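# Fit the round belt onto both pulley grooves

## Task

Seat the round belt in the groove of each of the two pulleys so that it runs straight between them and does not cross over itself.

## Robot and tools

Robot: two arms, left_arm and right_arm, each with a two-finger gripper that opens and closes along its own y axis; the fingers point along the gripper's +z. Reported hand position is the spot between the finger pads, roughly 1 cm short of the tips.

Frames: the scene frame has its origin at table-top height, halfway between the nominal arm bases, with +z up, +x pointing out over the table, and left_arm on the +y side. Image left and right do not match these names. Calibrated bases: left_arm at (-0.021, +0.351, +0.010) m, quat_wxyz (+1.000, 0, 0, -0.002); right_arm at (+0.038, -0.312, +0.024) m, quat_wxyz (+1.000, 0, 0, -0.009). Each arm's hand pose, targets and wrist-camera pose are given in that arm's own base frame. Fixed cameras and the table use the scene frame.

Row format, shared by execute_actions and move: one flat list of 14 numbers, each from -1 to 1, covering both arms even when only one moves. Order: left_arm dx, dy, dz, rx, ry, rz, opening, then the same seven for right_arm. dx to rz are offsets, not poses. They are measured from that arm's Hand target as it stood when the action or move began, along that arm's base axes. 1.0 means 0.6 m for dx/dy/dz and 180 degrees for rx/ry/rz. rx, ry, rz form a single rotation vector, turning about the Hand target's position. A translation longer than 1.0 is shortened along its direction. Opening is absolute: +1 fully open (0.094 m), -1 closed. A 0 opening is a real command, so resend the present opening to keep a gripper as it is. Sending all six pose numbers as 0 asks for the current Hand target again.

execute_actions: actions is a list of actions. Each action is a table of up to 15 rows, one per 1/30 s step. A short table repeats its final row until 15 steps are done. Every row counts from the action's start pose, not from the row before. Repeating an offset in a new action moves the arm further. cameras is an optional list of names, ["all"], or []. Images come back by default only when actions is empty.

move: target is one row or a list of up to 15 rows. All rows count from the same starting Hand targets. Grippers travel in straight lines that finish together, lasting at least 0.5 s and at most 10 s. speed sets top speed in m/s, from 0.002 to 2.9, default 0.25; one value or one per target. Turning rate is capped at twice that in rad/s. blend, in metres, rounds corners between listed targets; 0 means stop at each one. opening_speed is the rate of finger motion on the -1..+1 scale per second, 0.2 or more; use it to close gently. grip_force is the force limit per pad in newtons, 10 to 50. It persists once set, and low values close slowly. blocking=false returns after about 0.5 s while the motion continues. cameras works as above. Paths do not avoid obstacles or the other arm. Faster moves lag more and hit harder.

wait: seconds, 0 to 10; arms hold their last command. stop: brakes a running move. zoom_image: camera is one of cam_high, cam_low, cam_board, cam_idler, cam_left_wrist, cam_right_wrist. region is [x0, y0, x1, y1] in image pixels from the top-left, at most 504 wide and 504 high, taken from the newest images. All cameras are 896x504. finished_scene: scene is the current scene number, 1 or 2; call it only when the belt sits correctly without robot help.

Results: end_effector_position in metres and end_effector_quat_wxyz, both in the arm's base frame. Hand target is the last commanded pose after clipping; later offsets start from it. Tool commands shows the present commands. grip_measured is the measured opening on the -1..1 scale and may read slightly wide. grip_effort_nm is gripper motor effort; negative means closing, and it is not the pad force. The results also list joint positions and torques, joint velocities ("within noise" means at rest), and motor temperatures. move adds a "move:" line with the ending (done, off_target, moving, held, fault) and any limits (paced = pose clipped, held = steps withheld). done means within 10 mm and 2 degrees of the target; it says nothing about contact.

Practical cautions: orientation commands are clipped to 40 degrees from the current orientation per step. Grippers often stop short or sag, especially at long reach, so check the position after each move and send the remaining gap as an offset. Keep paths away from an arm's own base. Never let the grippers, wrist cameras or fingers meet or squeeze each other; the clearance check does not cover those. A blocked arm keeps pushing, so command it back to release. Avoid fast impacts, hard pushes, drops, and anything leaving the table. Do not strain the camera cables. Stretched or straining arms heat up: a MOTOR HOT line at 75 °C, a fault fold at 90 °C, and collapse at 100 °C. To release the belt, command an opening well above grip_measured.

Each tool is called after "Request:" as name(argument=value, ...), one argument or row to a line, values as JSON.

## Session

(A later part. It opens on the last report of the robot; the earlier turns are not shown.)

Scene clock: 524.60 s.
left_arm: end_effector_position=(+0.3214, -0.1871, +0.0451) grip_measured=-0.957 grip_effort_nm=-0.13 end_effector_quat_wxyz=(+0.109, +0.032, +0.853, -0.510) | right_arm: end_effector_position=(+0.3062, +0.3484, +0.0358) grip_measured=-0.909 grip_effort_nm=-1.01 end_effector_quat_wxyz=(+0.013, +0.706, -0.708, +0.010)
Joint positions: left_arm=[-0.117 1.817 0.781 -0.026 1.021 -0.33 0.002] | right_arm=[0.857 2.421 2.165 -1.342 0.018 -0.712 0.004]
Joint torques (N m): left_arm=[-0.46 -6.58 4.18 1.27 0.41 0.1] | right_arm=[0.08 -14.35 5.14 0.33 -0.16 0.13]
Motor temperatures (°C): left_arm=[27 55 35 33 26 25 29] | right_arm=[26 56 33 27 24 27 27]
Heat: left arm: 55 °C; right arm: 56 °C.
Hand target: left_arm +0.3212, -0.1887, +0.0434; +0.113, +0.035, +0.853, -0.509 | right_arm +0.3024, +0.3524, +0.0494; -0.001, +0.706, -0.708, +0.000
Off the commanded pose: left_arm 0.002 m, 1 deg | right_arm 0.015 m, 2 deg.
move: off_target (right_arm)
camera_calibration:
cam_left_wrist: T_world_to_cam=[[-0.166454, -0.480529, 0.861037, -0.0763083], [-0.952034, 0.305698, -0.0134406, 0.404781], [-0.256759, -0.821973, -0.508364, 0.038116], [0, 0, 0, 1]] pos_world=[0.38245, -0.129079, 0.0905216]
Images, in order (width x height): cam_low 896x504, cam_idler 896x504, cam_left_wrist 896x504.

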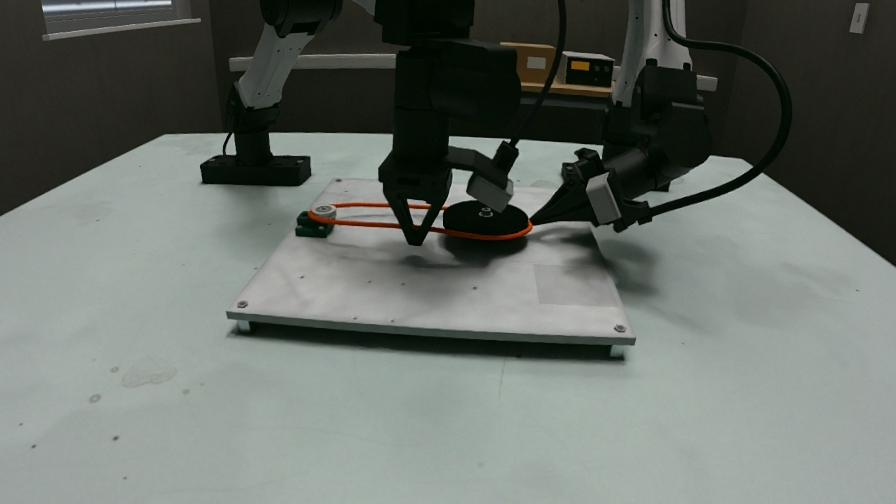

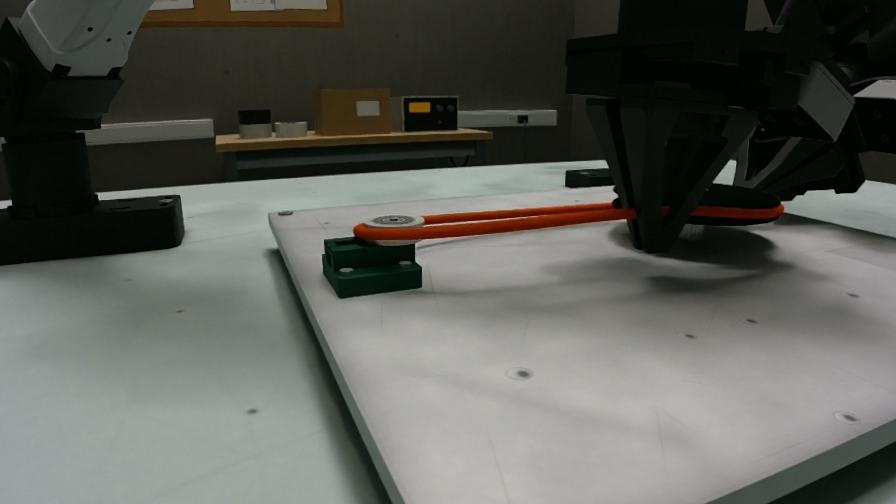

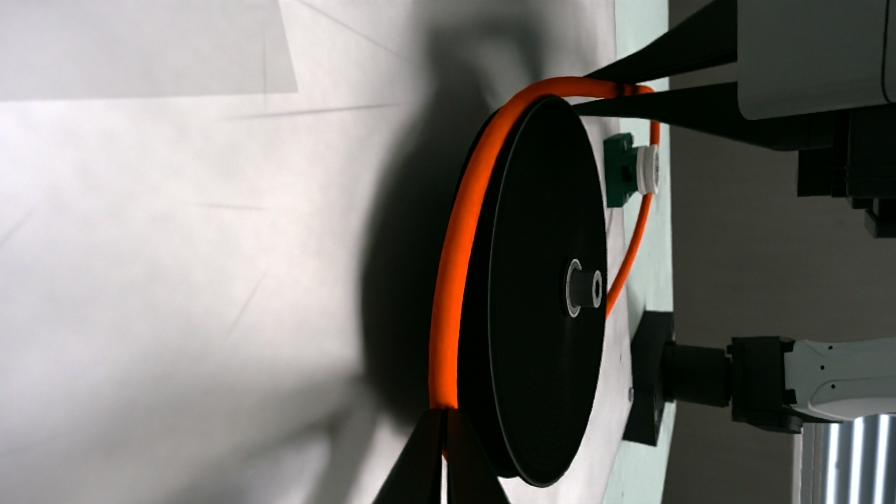

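Request:
move(
  target=[
    [0,0.0,0.0,0,0,0,-0.65,0,0,0,0,0,0,-0.95],
    [0,-0.012,-0.002,0,0,0,-0.65,0,0,0,0,0,0,-0.95],
    [0,-0.012,-0.002,0,0,0,-0.95,0,0,0,0,0,0,-0.95],
  ],
  speed=0.1,
  opening_speed=0.5,
  cameras=["cam_idler","cam_left_wrist"],
)

Scene clock: 528.00 s.
left_arm: end_effector_position=(+0.3247, -0.1922, +0.0458) grip_measured=-0.947 grip_effort_nm=-0.15 end_effector_quat_wxyz=(+0.116, +0.032, +0.852, -0.509) | right_arm: end_effector_position=(+0.3064, +0.3485, +0.0358) grip_measured=-0.909 grip_effort_nm=-1.01 end_effector_quat_wxyz=(+0.013, +0.706, -0.708, +0.010)
Joint positions: left_arm=[-0.135 1.817 0.773 0.028 1.006 -0.371 0.002] | right_arm=[0.857 2.421 2.165 -1.342 0.018 -0.712 0.004]
Joint torques (N m): left_arm=[-1.02 -6.26 4.12 1.25 0.42 0.15] | right_arm=[0.23 -14.48 5 0.27 -0.19 0.16]
Motor temperatures (°C): left_arm=[27 54 35 34 26 25 29] | right_arm=[26 57 33 27 24 27 27]
Heat: left arm: 54 °C; right arm: 57 °C.
Hand target: left_arm +0.3212, -0.1958, +0.0422; +0.113, +0.035, +0.853, -0.509 | right_arm +0.3024, +0.3524, +0.0494; -0.001, +0.706, -0.708, +0.000
Off the commanded pose: left_arm 0.006 m, 1 deg | right_arm 0.015 m, 2 deg.
move: off_target (right_arm)
camera_calibration:
cam_left_wrist: T_world_to_cam=[[-0.173089, -0.482897, 0.8584, -0.0770092], [-0.954339, 0.297681, -0.0249724, 0.409227], [-0.24347, -0.823527, -0.512372, 0.030635], [0, 0, 0, 1]] pos_world=[0.38467, -0.133778, 0.0920207]
Images, in order (width x height): cam_idler 896x504, cam_left_wrist 896x504.

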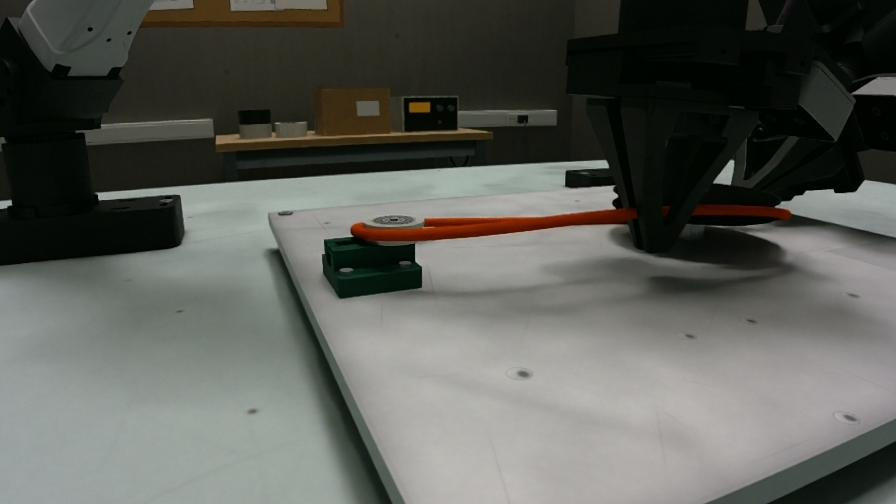

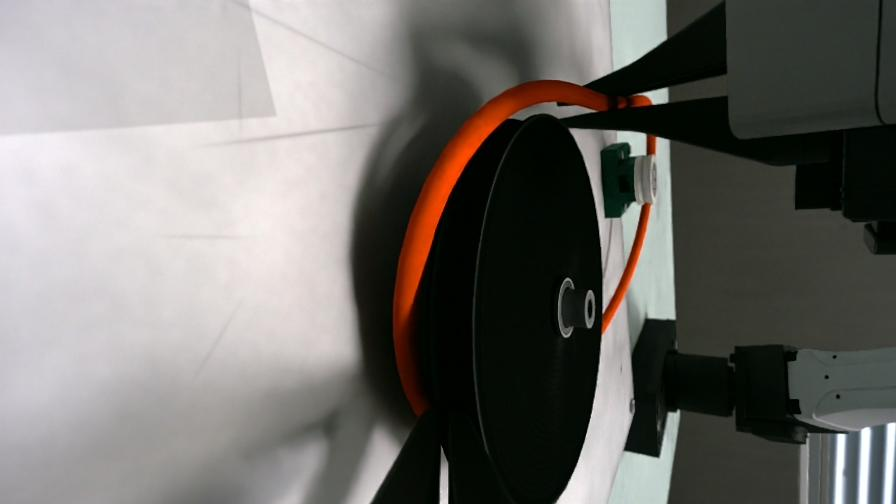

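Request:
move(
  target=[
    [0,0,0,0,0,0,-0.5,0,0,0,0,0,0,-0.5],
    [0,0.1,0.08,0,0,0,-0.5,0,0,0.12,0,0,0,-0.5],
    [0.1,0.15,0.21,0.2,-0.08,-0.18,-0.4,-0.125,-0.428,0.19,0,0,0,-0.5],
    [0.148,-0.148,0.1355,0.341,-0.128,-0.310,-0.4,-0.125,-0.428,0.19,0,0,0,-0.5],
  ],
  blend=[0,0.02,0.03,0],
  speed=0.3,
  cameras=["cam_left_wrist","cam_low"],
)

Scene clock: 535.93 s.
left_arm: end_effector_position=(+0.4031, -0.2863, +0.1160) grip_measured=-0.402 grip_effort_nm=0.14 end_effector_quat_wxyz=(+0.059, +0.556, +0.829, -0.010) | right_arm: end_effector_position=(+0.2342, +0.0972, +0.1637) grip_measured=-0.502 grip_effort_nm=0.11 end_effector_quat_wxyz=(-0.004, +0.705, -0.709, +0.009)
Joint positions: left_arm=[-0.611 2.479 2.589 -1.562 0.018 0.569 0.028] | right_arm=[0.403 1.496 1.395 -1.456 0.014 -1.161 0.023]
Joint torques (N m): left_arm=[0.66 -11.18 8.57 0.42 -0.07 -0.01] | right_arm=[-0.68 -5.96 4.81 0.2 -0.15 0]
Motor temperatures (°C): left_arm=[27 54 35 33 26 25 29] | right_arm=[26 55 33 27 24 27 27]
Heat: left arm: 54 °C; right arm: 55 °C.
Hand target: left_arm +0.4101, -0.2846, +0.1236; -0.003, +0.551, +0.834, -0.001 | right_arm +0.2275, +0.0956, +0.1633; -0.001, +0.706, -0.708, +0.000
Off the commanded pose: left_arm 0.010 m, 7 deg | right_arm 0.007 m, 1 deg.
joint sent to its limit (left arm) — joint 4 (wrist pitch), lower limit. The joint targets are off in orientation, not in position.
move: off_target (left_arm); blend cut to 0 m at target 3
camera_calibration:
cam_left_wrist: T_world_to_cam=[[-0.923218, -0.380769, -0.0518062, 0.268007], [-0.377674, 0.874185, 0.305226, 0.408096], [-0.0709323, 0.301356, -0.95087, 0.311507], [0, 0, 0, 1]] pos_world=[0.423652, -0.348577, 0.185526]
Images, in order (width x height): cam_low 896x504, cam_left_wrist 896x504.

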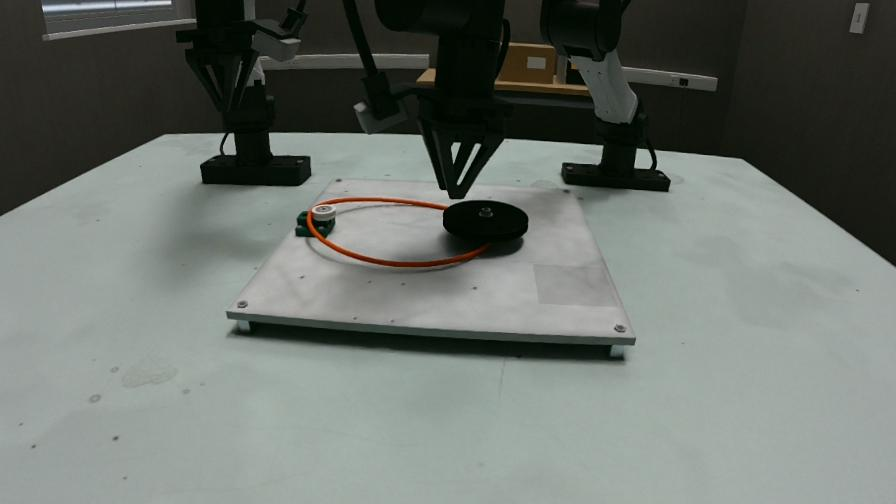

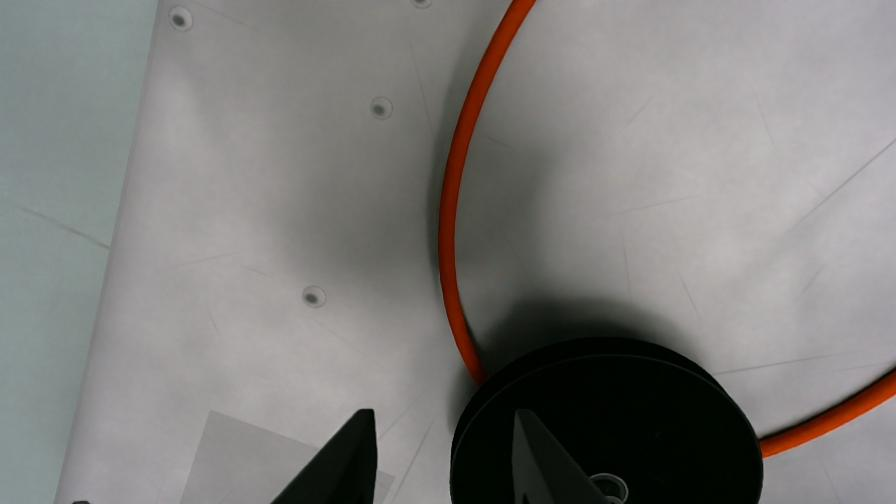

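Request:
move(
  target=[
    [0,0,-0.141,0,0,0,-0.4,0,0,0,0,0,0,-0.5],
    [0,0,-0.141,0,0,0,-0.96,0,0,0,0,0,0,-0.5],
    [0,0,-0.129,0,0,0,-0.96,0,0,0,0,0,0,-0.5],
    [0.023,0.092,-0.119,0,0,0.12,-0.96,0,0,0,0,0,0,-0.5],
    [-0.017,0.175,-0.104,0,0,0.25,-0.96,0,0,0,0,0,0,-0.5],
    [-0.083,0.205,-0.092,0,0,0.37,-0.96,0,0,0,0,0,0,-0.5],
  ],
  speed=0.17,
  blend=[0,0,0.005,0.02,0.02,0],
)

Request:
move(
  target=[
    [0.0,0.005,0.012,-0.15,0,0,-0.96,0.1145,0.4,-0.1,0,0,0,-0.5],
    [0.0,0.012,0.026,-0.34,-0.04,0,-0.96,0.1145,0.4,-0.1,0,0,0,-0.5],
  ],
  speed=0.25,
  blend=[0.01,0],
)

Request:
move(
  target=[
    [0,0,0,0,0,0,-0.96,0,0,-0.12,0,0,0,-0.5],
    [0,0,0,0,0,0,-0.96,0,0,-0.12,0,0,0,-0.95],
    [0,0,0,0,0,0,-0.96,0.012,0,-0.098,0,0,0,-0.95],
    [-0.035,0.03,-0.005,0,-0.04,0,-0.96,0.012,0,-0.098,0,0,0,-0.95],
    [-0.065,0.04,-0.01,0,-0.04,0,-0.96,0.012,0,-0.098,0,0,0,-0.95],
  ],
  speed=0.12,
  blend=[0,0,0.001,0.01,0],
)

Request:
move(
  target=[
    [0,0.0,0,0,0,0,-0.96,0,0,-0.005,0,0,0,-0.6],
    [0,0.0,0,0,0,0,-0.96,0,0,0.08,0,0,0,-0.6],
  ],
  speed=0.12,
  cameras=["cam_low","cam_idler","cam_left_wrist"],
)

Request:
zoom_image(
  camera="cam_idler",
  region=[580, 140, 880, 290],
)

Request:
zoom_image(
  camera="cam_low",
  region=[340, 170, 620, 270],
)

Scene clock: 543.70 s.
left_arm: end_effector_position=(+0.3571, -0.1789, +0.0509) grip_measured=-0.917 grip_effort_nm=-1.01 end_effector_quat_wxyz=(-0.022, +0.022, +0.999, -0.017) | right_arm: end_effector_position=(+0.2342, +0.0972, +0.1637) grip_measured=-0.502 grip_effort_nm=0.11 end_effector_quat_wxyz=(-0.004, +0.705, -0.709, +0.009)
Joint positions: left_arm=[-0.443 2.116 1.714 -1.196 0.049 -0.399 0.004] | right_arm=[0.403 1.496 1.395 -1.456 0.014 -1.161 0.023]
Joint torques (N m): left_arm=[2.36 -13.83 4.85 0.04 -0.39 -0.08] | right_arm=[-0.8 -5.94 4.75 0.16 -0.14 0.07]
Motor temperatures (°C): left_arm=[27 57 35 33 26 25 29] | right_arm=[26 52 33 27 24 27 27]
Heat: left arm: 57 °C; right arm: 52 °C.
Hand target: left_arm +0.3603, -0.1616, +0.0683; -0.003, +0.003, +1.000, -0.002 | right_arm +0.2275, +0.0956, +0.1633; -0.001, +0.706, -0.708, +0.000
Off the commanded pose: left_arm 0.025 m, 4 deg | right_arm 0.007 m, 1 deg.
move: off_target (left_arm); blend cut to 0.0036 m at target 3

Scene clock: 546.67 s.
left_arm: end_effector_position=(+0.3472, -0.1689, +0.0617) grip_measured=-0.917 grip_effort_nm=-1.01 end_effector_quat_wxyz=(+0.020, +0.009, +0.870, -0.492) | right_arm: end_effector_position=(+0.2955, +0.3331, +0.1043) grip_measured=-0.502 grip_effort_nm=0.11 end_effector_quat_wxyz=(-0.004, +0.709, -0.705, +0.005)
Joint positions: left_arm=[-0.058 1.953 1.153 -0.623 1.023 -0.121 0.004] | right_arm=[0.849 2.294 2.216 -1.486 0.011 -0.727 0.023]
Joint torques (N m): left_arm=[5.04 -11.56 5.46 0.69 0.98 0.17] | right_arm=[-0.29 -9.22 8.03 0.15 -0.09 0.2]
Motor temperatures (°C): left_arm=[27 58 35 32 26 25 30] | right_arm=[26 51 34 27 24 27 27]
Heat: left arm: 58 °C; right arm: 51 °C.
Hand target: left_arm +0.3602, -0.1544, +0.0839; +0.059, +0.004, +0.858, -0.511 | right_arm +0.2961, +0.3356, +0.1033; -0.001, +0.706, -0.708, +0.000
Off the commanded pose: left_arm 0.030 m, 5 deg | right_arm 0.003 m, 1 deg.
move: off_target (left_arm)

Scene clock: 549.90 s.
left_arm: end_effector_position=(+0.3232, -0.1639, +0.0584) grip_measured=-0.917 grip_effort_nm=-1.01 end_effector_quat_wxyz=(+0.098, +0.073, +0.853, -0.507) | right_arm: end_effector_position=(+0.3007, +0.3433, +0.0442) grip_measured=-0.907 grip_effort_nm=-1.00 end_effector_quat_wxyz=(-0.015, +0.706, -0.708, -0.012)
Joint positions: left_arm=[-0.035 1.842 0.931 -0.401 1.068 -0.017 0.004] | right_arm=[0.843 2.305 1.995 -1.23 -0.022 -0.725 0.004]
Joint torques (N m): left_arm=[9.25 -12.94 3.71 -0.17 0.71 0.39] | right_arm=[-0.92 -9.66 8.02 -0.11 0.21 0.01]
Motor temperatures (°C): left_arm=[28 59 35 32 26 25 30] | right_arm=[26 50 34 27 24 27 27]
Heat: left arm: 59 °C; right arm: 50 °C.
Hand target: left_arm +0.3212, -0.1304, +0.0779; +0.113, +0.036, +0.852, -0.509 | right_arm +0.3033, +0.3356, +0.0446; -0.001, +0.706, -0.708, +0.000
Off the commanded pose: left_arm 0.039 m, 5 deg | right_arm 0.008 m, 2 deg.
move: off_target (left_arm); blend cut to 0.0096 m at target 4

Scene clock: 551.83 s.
left_arm: end_effector_position=(+0.3222, -0.1637, +0.0581) grip_measured=-0.917 grip_effort_nm=-1.01 end_effector_quat_wxyz=(+0.097, +0.072, +0.852, -0.509) | right_arm: end_effector_position=(+0.2985, +0.3375, +0.0937) grip_measured=-0.602 grip_effort_nm=0.11 end_effector_quat_wxyz=(-0.004, +0.706, -0.708, -0.007)
Joint positions: left_arm=[-0.034 1.842 0.928 -0.401 1.071 -0.017 0.004] | right_arm=[0.842 2.314 2.207 -1.457 -0.013 -0.725 0.019]
Joint torques (N m): left_arm=[9.21 -12.97 3.93 -0.17 0.68 0.39] | right_arm=[-0.72 -9.26 7.9 0.15 0.12 0.03]
Motor temperatures (°C): left_arm=[28 59 35 32 26 25 30] | right_arm=[26 50 34 27 24 27 27]
Heat: left arm: 59 °C; right arm: 50 °C.
Hand target: left_arm +0.3212, -0.1304, +0.0779; +0.113, +0.036, +0.852, -0.509 | right_arm +0.3033, +0.3356, +0.0926; -0.001, +0.706, -0.708, +0.000
Off the commanded pose: left_arm 0.039 m, 5 deg | right_arm 0.005 m, 1 deg.
move: off_target (left_arm)
camera_calibration:
cam_left_wrist: T_world_to_cam=[[-0.222186, -0.474274, 0.851879, -0.0566852], [-0.923805, 0.381809, -0.0283779, 0.402781], [-0.311796, -0.793275, -0.52297, 0.087357], [0, 0, 0, 1]] pos_world=[0.386734, -0.111372, 0.105404]
Images, in order (width x height): cam_low 896x504, cam_idler 896x504, cam_left_wrist 896x504.

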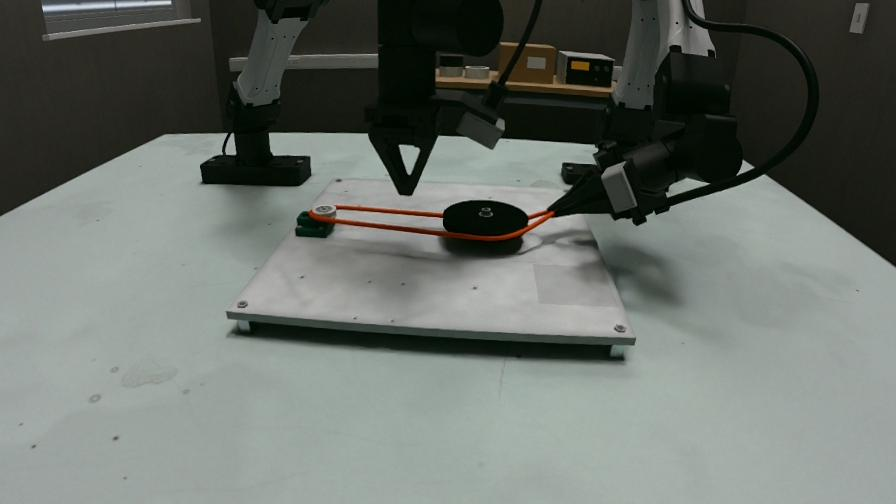

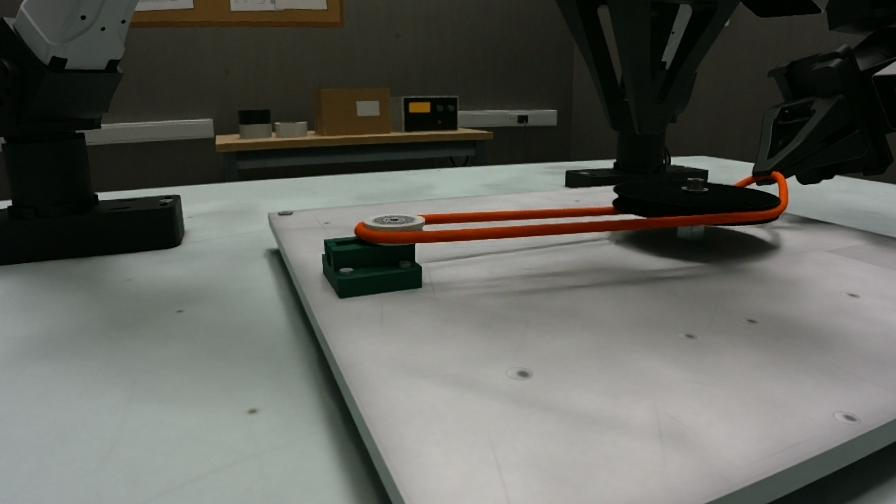

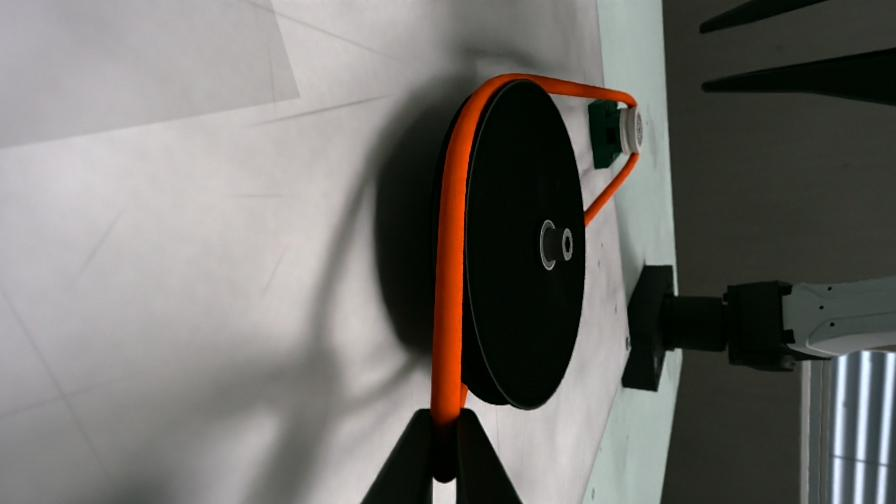

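Scaled by 1.680 from the camera's 896x504 image, which has a finer 1280x720 frame.

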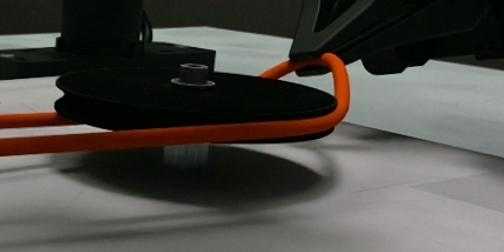

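Scaled by 1.800 from the camera's 896x504 image, which has a finer 1280x720 frame.

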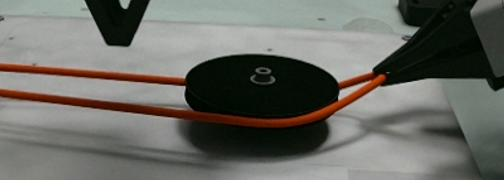

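Request:
execute_actions(
  actions=[],
)

Request:
zoom_image(
  camera="cam_idler",
  region=[560, 120, 896, 310],
)

Request:
zoom_image(
  camera="cam_low",
  region=[320, 160, 660, 350],
)

Scene clock: 556.37 s.
left_arm: end_effector_position=(+0.3222, -0.1637, +0.0581) grip_measured=-0.917 grip_effort_nm=-1.01 end_effector_quat_wxyz=(+0.097, +0.072, +0.852, -0.509) | right_arm: end_effector_position=(+0.2985, +0.3374, +0.0937) grip_measured=-0.602 grip_effort_nm=0.11 end_effector_quat_wxyz=(-0.003, +0.706, -0.708, -0.006)
Joint positions: left_arm=[-0.034 1.842 0.928 -0.401 1.071 -0.017 0.004] | right_arm=[0.842 2.314 2.207 -1.457 -0.013 -0.725 0.019]
Joint velocities: within noise
Joint torques (N m): left_arm=[9.21 -12.96 3.93 -0.17 0.68 0.39] | right_arm=[-0.91 -9.31 7.92 0.14 0.1 0.01]
Motor temperatures (°C): left_arm=[29 60 34 32 26 25 30] | right_arm=[26 50 35 27 24 27 27]
Heat: left arm: 60 °C; right arm: 50 °C.
Hand target: left_arm +0.3212, -0.1304, +0.0779; +0.113, +0.036, +0.852, -0.509 | right_arm +0.3033, +0.3356, +0.0926; -0.001, +0.706, -0.708, +0.000
Tool commands: left_gripper/opening=-0.96 right_gripper/opening=-0.6
Off the commanded pose: left_arm 0.039 m, 5 deg | right_arm 0.005 m, 1 deg.
camera_calibration:
cam_left_wrist: T_world_to_cam=[[-0.222186, -0.474274, 0.851879, -0.0566852], [-0.923805, 0.381809, -0.0283779, 0.402781], [-0.311796, -0.793275, -0.52297, 0.087357], [0, 0, 0, 1]] pos_world=[0.386734, -0.111372, 0.105404]
cam_right_wrist: T_world_to_cam=[[0.999994, -0.00315839, -0.00145332, -0.295246], [-0.00229662, -0.913917, 0.405895, 0.30978], [-0.00261018, -0.405889, -0.913919, 0.314262], [0, 0, 0, 1]] pos_world=[0.296776, 0.409736, 0.161043]

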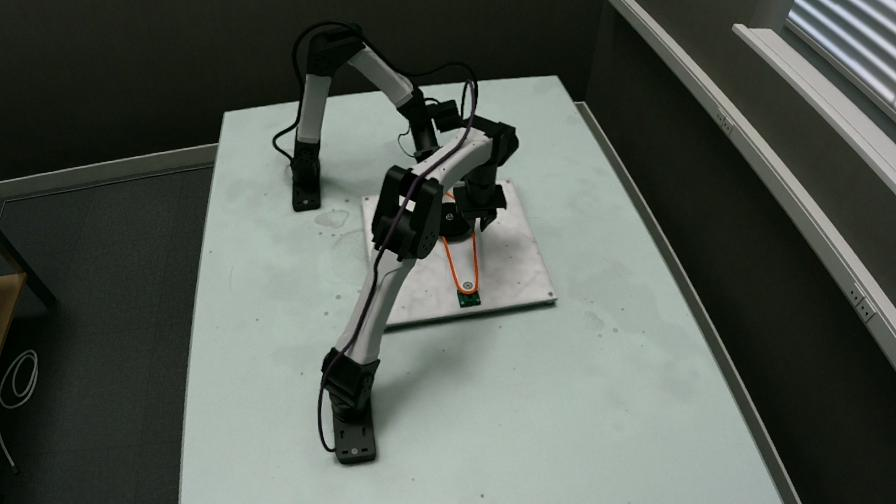

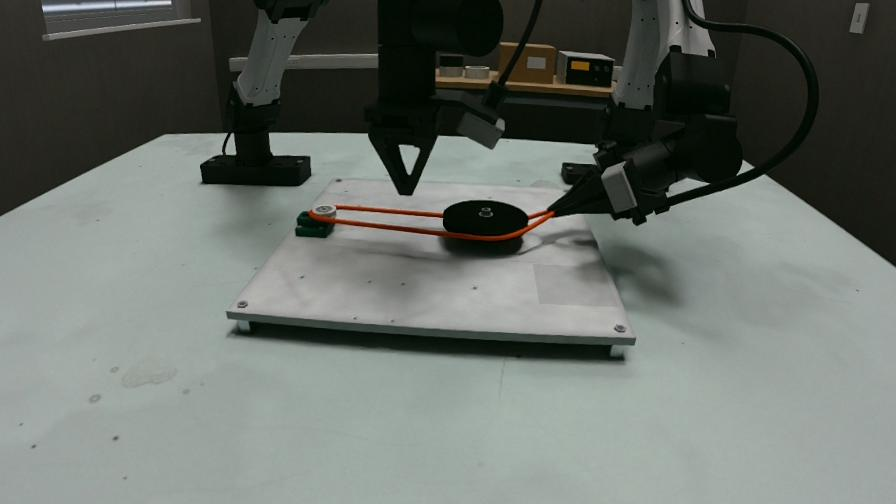

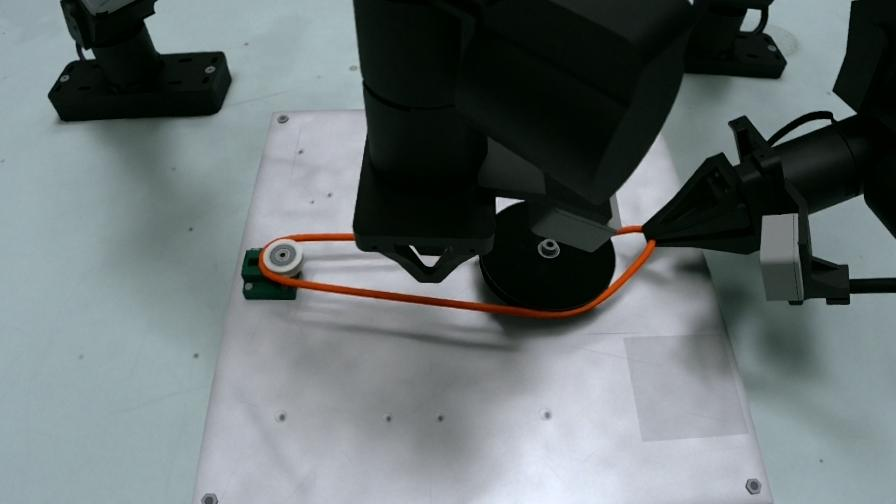

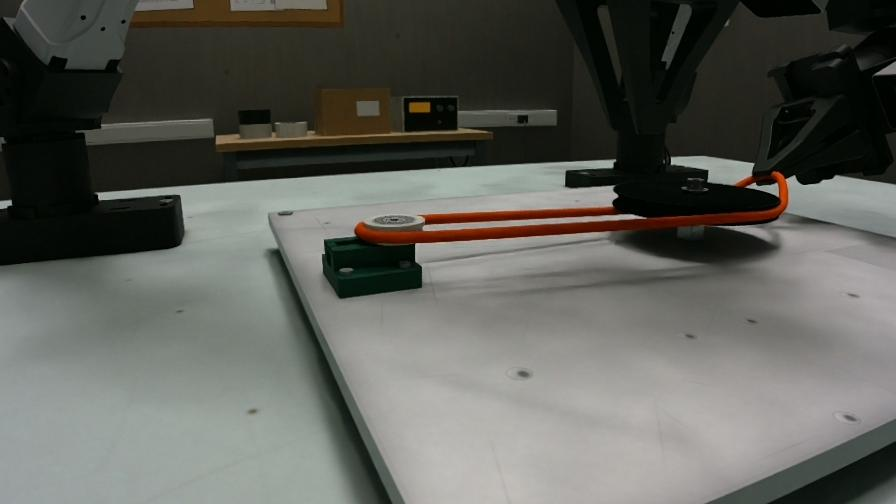

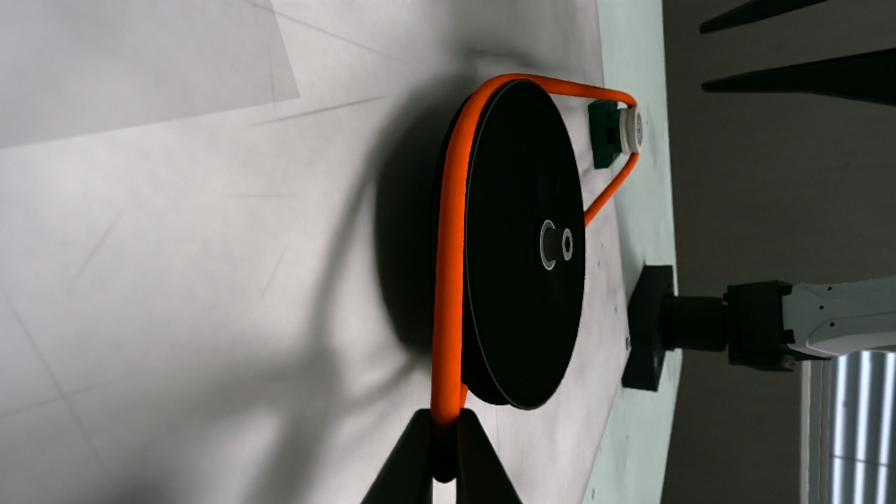

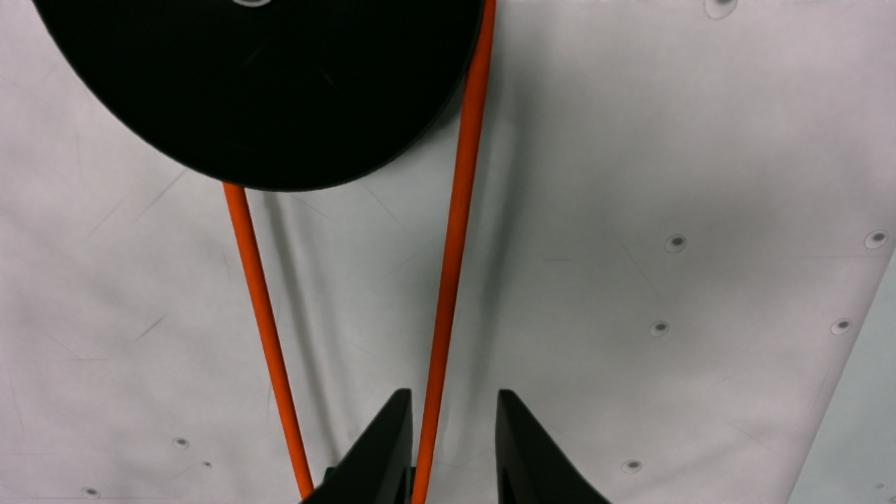

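Scaled by 1.500 from the camera's 896x504 image, which has a finer 1280x720 frame.

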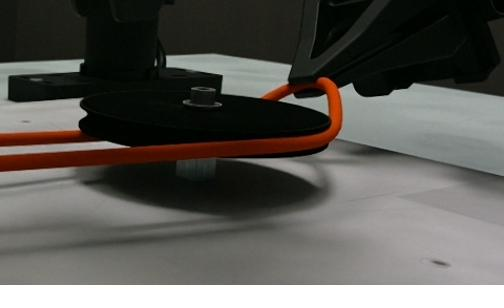

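Scaled by 1.482 from the camera's 896x504 image, which has a finer 1280x720 frame.

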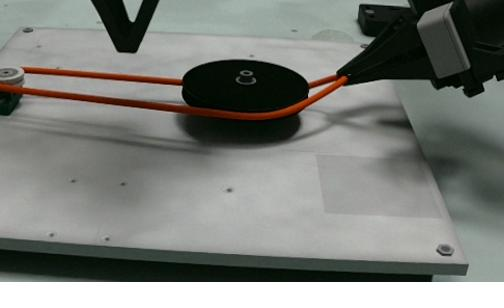

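Request:
move(
  target=[
    [0,0,0,0,0,0,-0.96,-0.0697,-0.0998,0,0,0,0,-1],
    [0,0,0,0,0,0,-0.96,-0.0697,-0.0998,-0.082,0,0,0,-1],
    [0,0,0,0,0,0,-0.96,-0.0697,-0.226,-0.082,0,0,0,-1],
  ],
  speed=[0.15,0.15,0.04],
  blend=[0.01,0.002,0],
  cameras=["cam_idler","cam_board","cam_left_wrist"],
)

Request:
zoom_image(
  camera="cam_idler",
  region=[560, 120, 896, 310],
)

Scene clock: 560.53 s.
left_arm: end_effector_position=(+0.3222, -0.1637, +0.0581) grip_measured=-0.917 grip_effort_nm=-1.01 end_effector_quat_wxyz=(+0.097, +0.072, +0.852, -0.509) | right_arm: end_effector_position=(+0.2695, +0.2142, +0.0471) grip_measured=-0.990 grip_effort_nm=-0.52 end_effector_quat_wxyz=(-0.025, +0.705, -0.709, -0.010)
Joint positions: left_arm=[-0.034 1.842 0.928 -0.401 1.071 -0.017 0.004] | right_arm=[0.659 1.844 1.311 -0.991 -0.026 -0.906 0]
Joint torques (N m): left_arm=[9.21 -12.97 3.93 -0.17 0.68 0.39] | right_arm=[-0.69 -8.32 3.95 0.09 0.24 0]
Motor temperatures (°C): left_arm=[29 60 34 32 26 25 30] | right_arm=[26 50 35 27 24 27 27]
Heat: left arm: 60 °C; right arm: 50 °C.
Hand target: left_arm +0.3212, -0.1304, +0.0779; +0.113, +0.036, +0.852, -0.509 | right_arm +0.2615, +0.2000, +0.0433; -0.001, +0.706, -0.708, +0.000
Off the commanded pose: left_arm 0.039 m, 5 deg | right_arm 0.017 m, 3 deg.
move: off_target (left_arm, right_arm)
camera_calibration:
cam_left_wrist: T_world_to_cam=[[-0.222186, -0.474274, 0.851879, -0.0566852], [-0.923805, 0.381809, -0.0283779, 0.402781], [-0.311796, -0.793275, -0.52297, 0.087357], [0, 0, 0, 1]] pos_world=[0.386734, -0.111372, 0.105404]
Images, in order (width x height): cam_board 896x504, cam_idler 896x504, cam_left_wrist 896x504.

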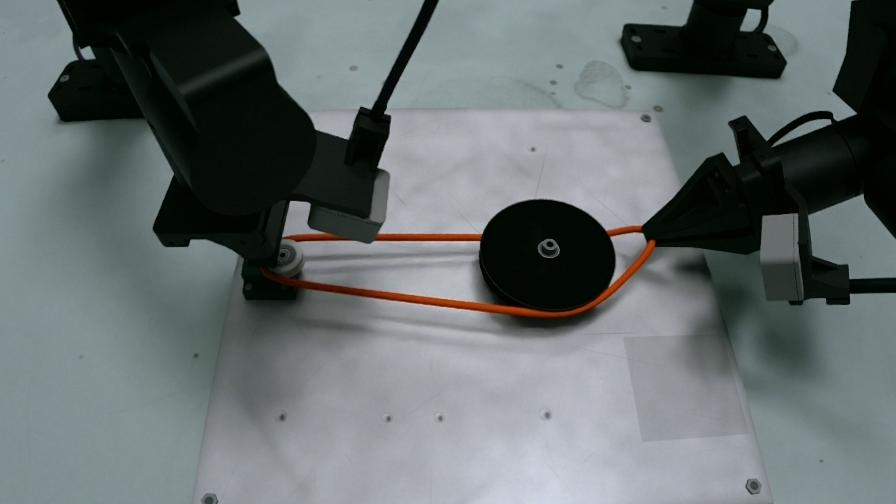

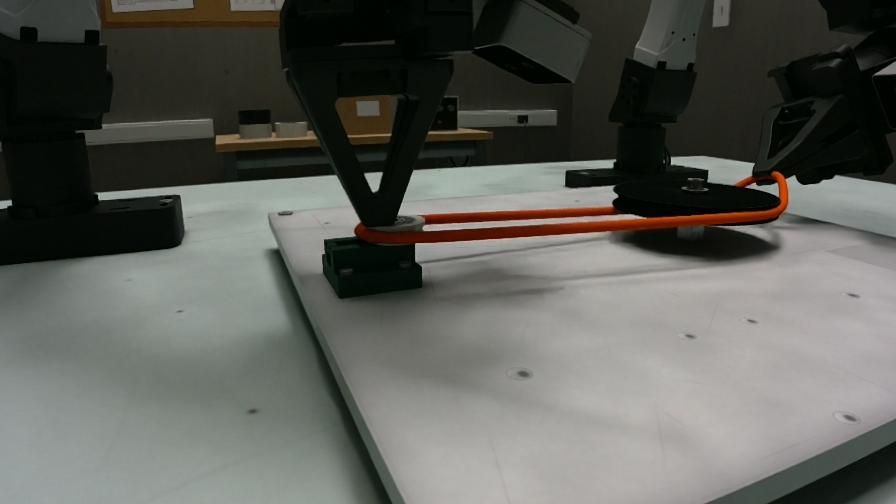

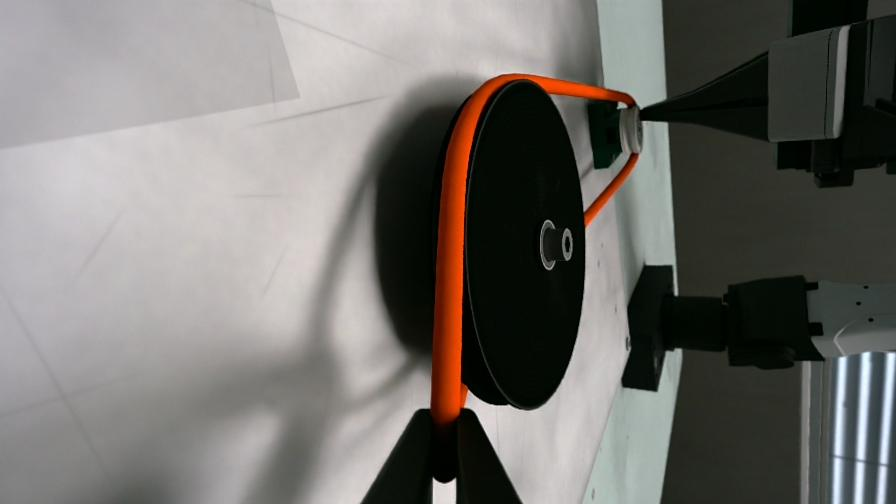

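Scaled by 1.500 from the camera's 896x504 image, which has a finer 1280x720 frame.

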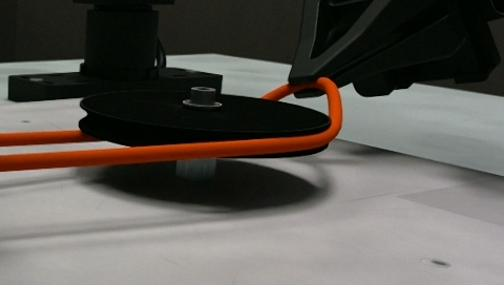

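Request:
move(
  target=[
    [0,0,0,0,0,0,-0.96,0,0.02,0.05,0,0,0,-1],
    [0,0,0,0,0,0,-0.96,0,0.14,0.05,0,0,0,-1],
    [0,0,0,0,0,0,-0.96,0,0.14,-0.018,0,0,0,-1],
    [0,0,0,0,0,0,-0.96,0,0.0,-0.018,0,0,0,-1],
  ],
  speed=[0.1,0.15,0.15,0.03],
  blend=[0.005,0.005,0,0],
  cameras=["cam_idler","cam_board","cam_left_wrist"],
)

Request:
zoom_image(
  camera="cam_idler",
  region=[560, 120, 896, 310],
)

Scene clock: 566.80 s.
left_arm: end_effector_position=(+0.3224, -0.1638, +0.0582) grip_measured=-0.917 grip_effort_nm=-1.01 end_effector_quat_wxyz=(+0.097, +0.073, +0.852, -0.509) | right_arm: end_effector_position=(+0.2769, +0.2384, +0.0409) grip_measured=-0.990 grip_effort_nm=-0.52 end_effector_quat_wxyz=(-0.065, +0.711, -0.700, -0.031)
Joint positions: left_arm=[-0.034 1.842 0.928 -0.4 1.071 -0.016 0.004] | right_arm=[0.675 1.862 1.3 -0.887 -0.076 -0.907 0]
Joint torques (N m): left_arm=[9.2 -12.97 3.92 -0.18 0.68 0.39] | right_arm=[-1.91 -8.53 3.36 -0.44 0.72 -0.01]
Motor temperatures (°C): left_arm=[30 61 34 31 26 25 30] | right_arm=[26 50 35 27 24 27 27]
Heat: left arm: 61 °C; right arm: 50 °C.
Hand target: left_arm +0.3212, -0.1304, +0.0779; +0.113, +0.036, +0.852, -0.509 | right_arm +0.2614, +0.2000, +0.0325; -0.001, +0.706, -0.708, +0.000
Off the commanded pose: left_arm 0.039 m, 5 deg | right_arm 0.042 m, 8 deg.
move: off_target (left_arm, right_arm)
camera_calibration:
cam_left_wrist: T_world_to_cam=[[-0.223882, -0.474193, 0.85148, -0.0561035], [-0.923669, 0.382005, -0.0301229, 0.403126], [-0.310986, -0.79323, -0.523521, 0.0872737], [0, 0, 0, 1]] pos_world=[0.386935, -0.111372, 0.105604]
Images, in order (width x height): cam_board 896x504, cam_idler 896x504, cam_left_wrist 896x504.

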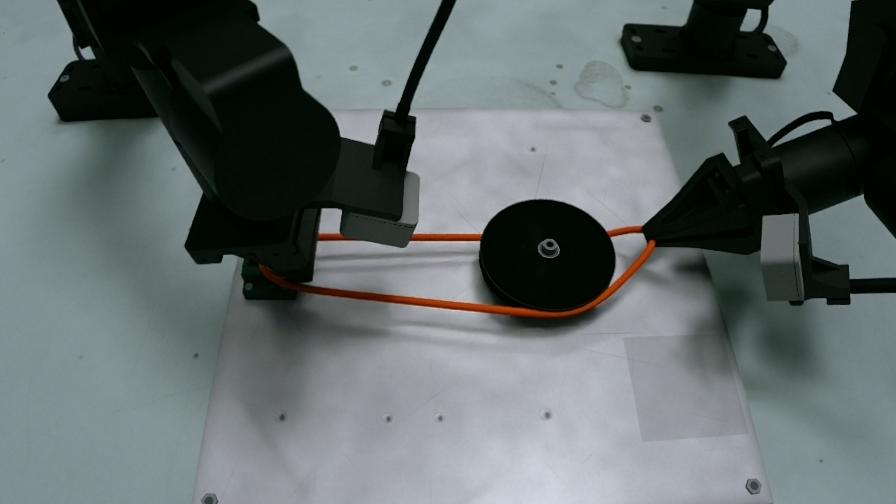

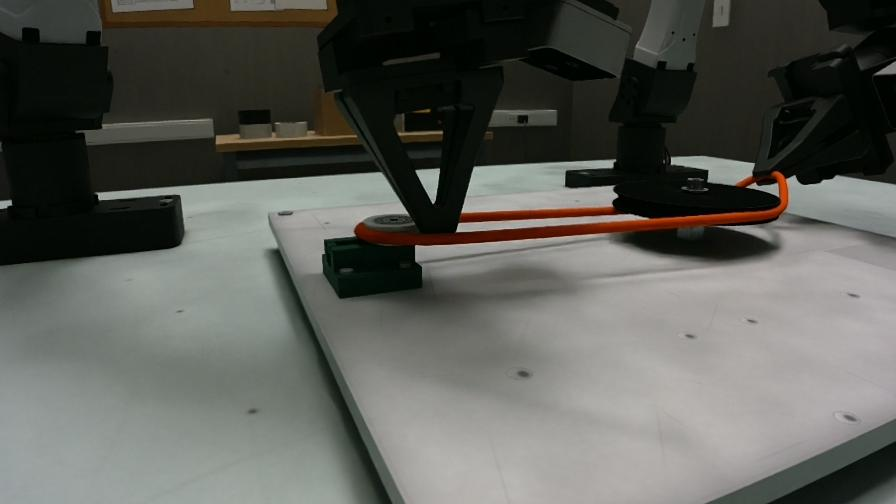

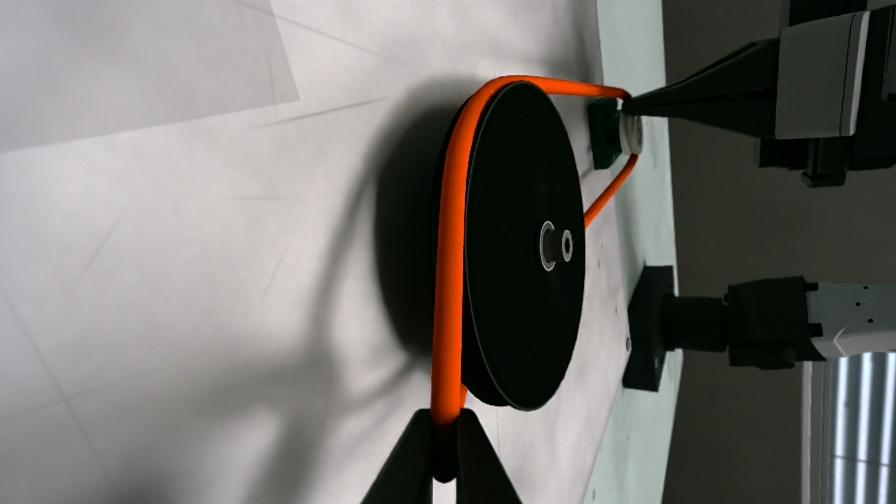

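Scaled by 1.500 from the camera's 896x504 image, which has a finer 1280x720 frame.

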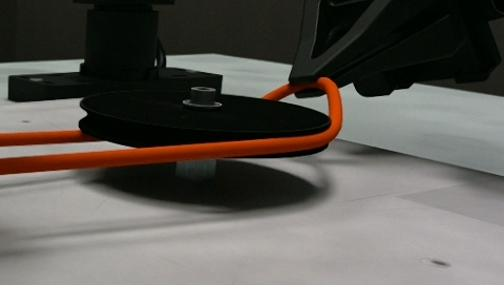

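Request:
move(
  target=[
    [0,-0.05,-0.018,0,0,0,-0.96,-0.01,-0.01,0,0,0,0,-1],
    [0,-0.098,-0.036,0,0,0,-0.96,-0.01,-0.015,0,0,0,0,-1],
  ],
  speed=0.02,
  blend=[0.003,0],
  cameras=["cam_idler","cam_board","cam_left_wrist","cam_low"],
)

Request:
zoom_image(
  camera="cam_idler",
  region=[560, 120, 896, 310],
)

Scene clock: 571.00 s.
left_arm: end_effector_position=(+0.3219, -0.1876, +0.0489) grip_measured=-0.917 grip_effort_nm=-1.01 end_effector_quat_wxyz=(+0.100, +0.027, +0.855, -0.509) | right_arm: end_effector_position=(+0.2790, +0.2202, +0.0403) grip_measured=-0.990 grip_effort_nm=-0.52 end_effector_quat_wxyz=(-0.063, +0.706, -0.705, -0.006)
Joint positions: left_arm=[-0.118 1.811 0.803 -0.074 1.019 -0.333 0.004] | right_arm=[0.654 1.825 1.251 -0.872 -0.028 -0.917 0]
Joint torques (N m): left_arm=[-0.4 -9.22 4.07 1.15 0.45 0.11] | right_arm=[-1.35 -8.13 3.22 -0.52 0.25 -0.01]
Motor temperatures (°C): left_arm=[30 61 34 32 26 25 30] | right_arm=[26 49 34 27 24 27 27]
Heat: left arm: 61 °C; right arm: 49 °C.
Hand target: left_arm +0.3213, -0.1892, +0.0563; +0.113, +0.036, +0.852, -0.509 | right_arm +0.2555, +0.1910, +0.0325; -0.001, +0.706, -0.708, +0.000
Off the commanded pose: left_arm 0.008 m, 2 deg | right_arm 0.038 m, 7 deg.
move: off_target (right_arm)
camera_calibration:
cam_left_wrist: T_world_to_cam=[[-0.148478, -0.483959, 0.862403, -0.0862898], [-0.952195, 0.305399, 0.00744493, 0.404428], [-0.26698, -0.820071, -0.506168, 0.0432839], [0, 0, 0, 1]] pos_world=[0.383838, -0.129777, 0.0933145]
Images, in order (width x height): cam_low 896x504, cam_board 896x504, cam_idler 896x504, cam_left_wrist 896x504.

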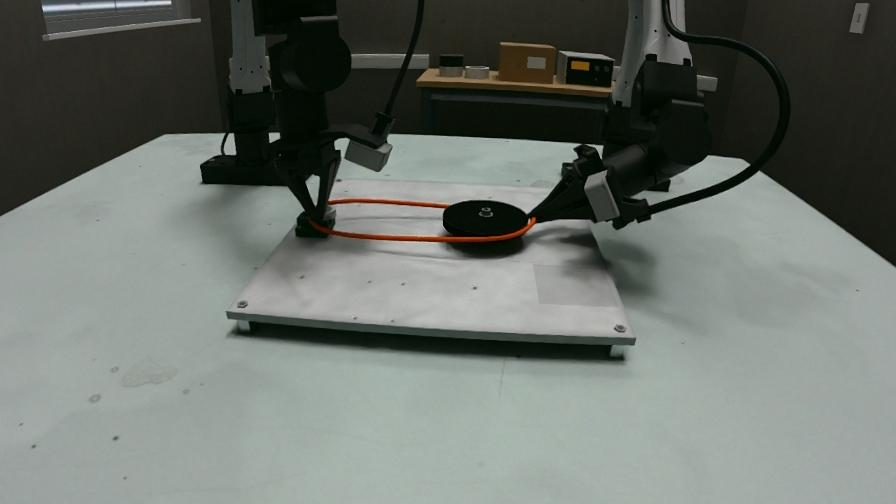

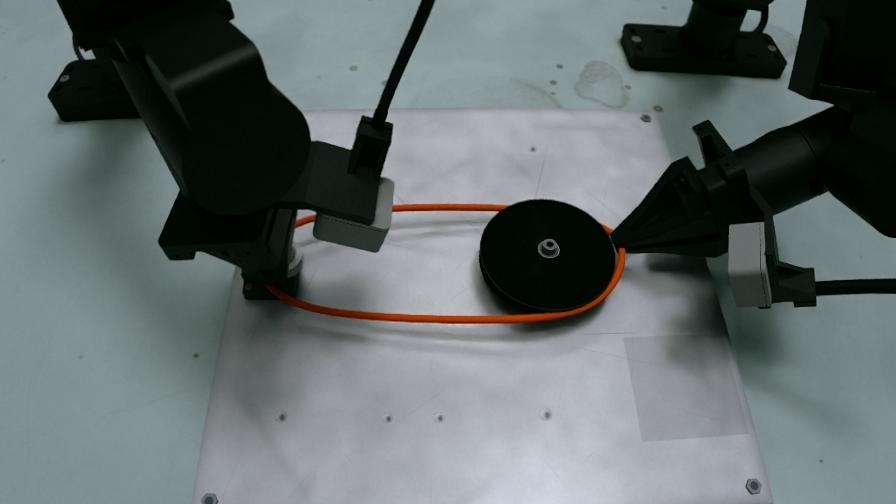

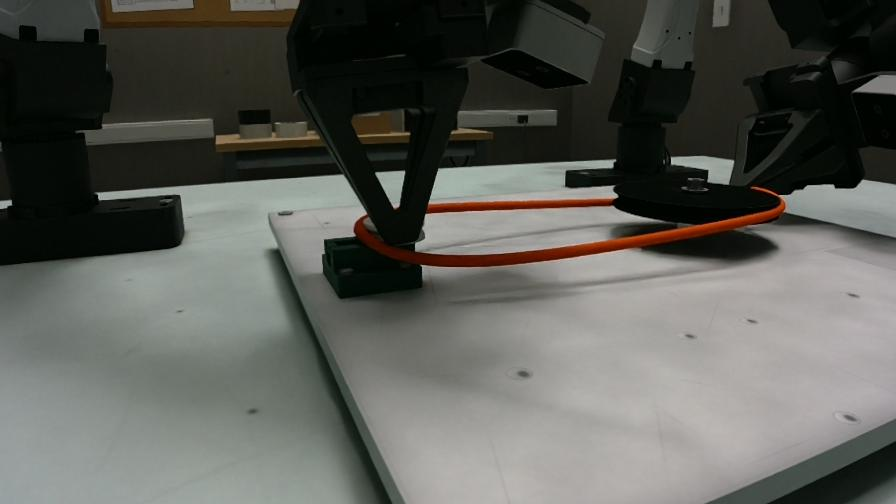

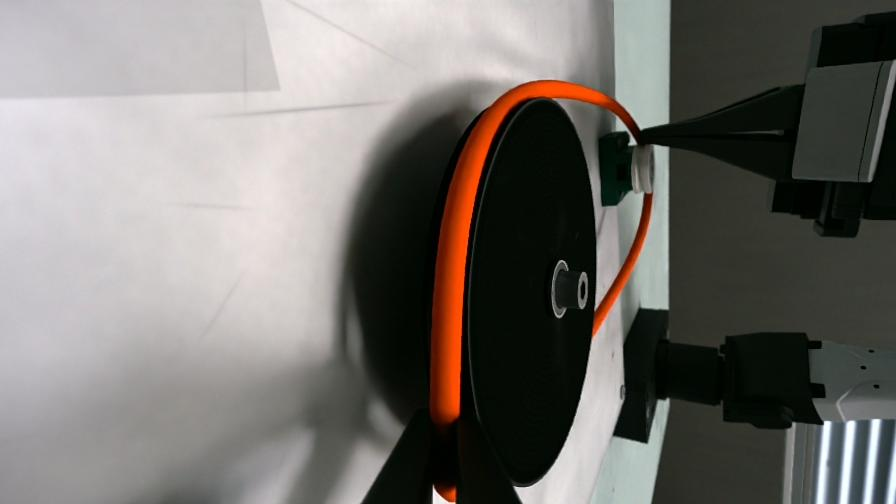

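Scaled by 1.500 from the camera's 896x504 image, which has a finer 1280x720 frame.

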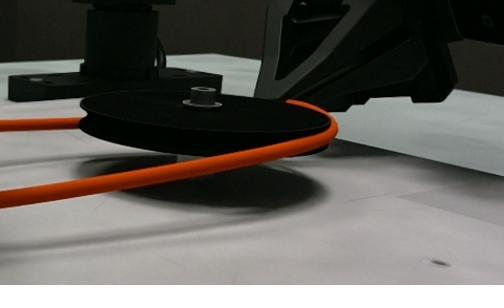

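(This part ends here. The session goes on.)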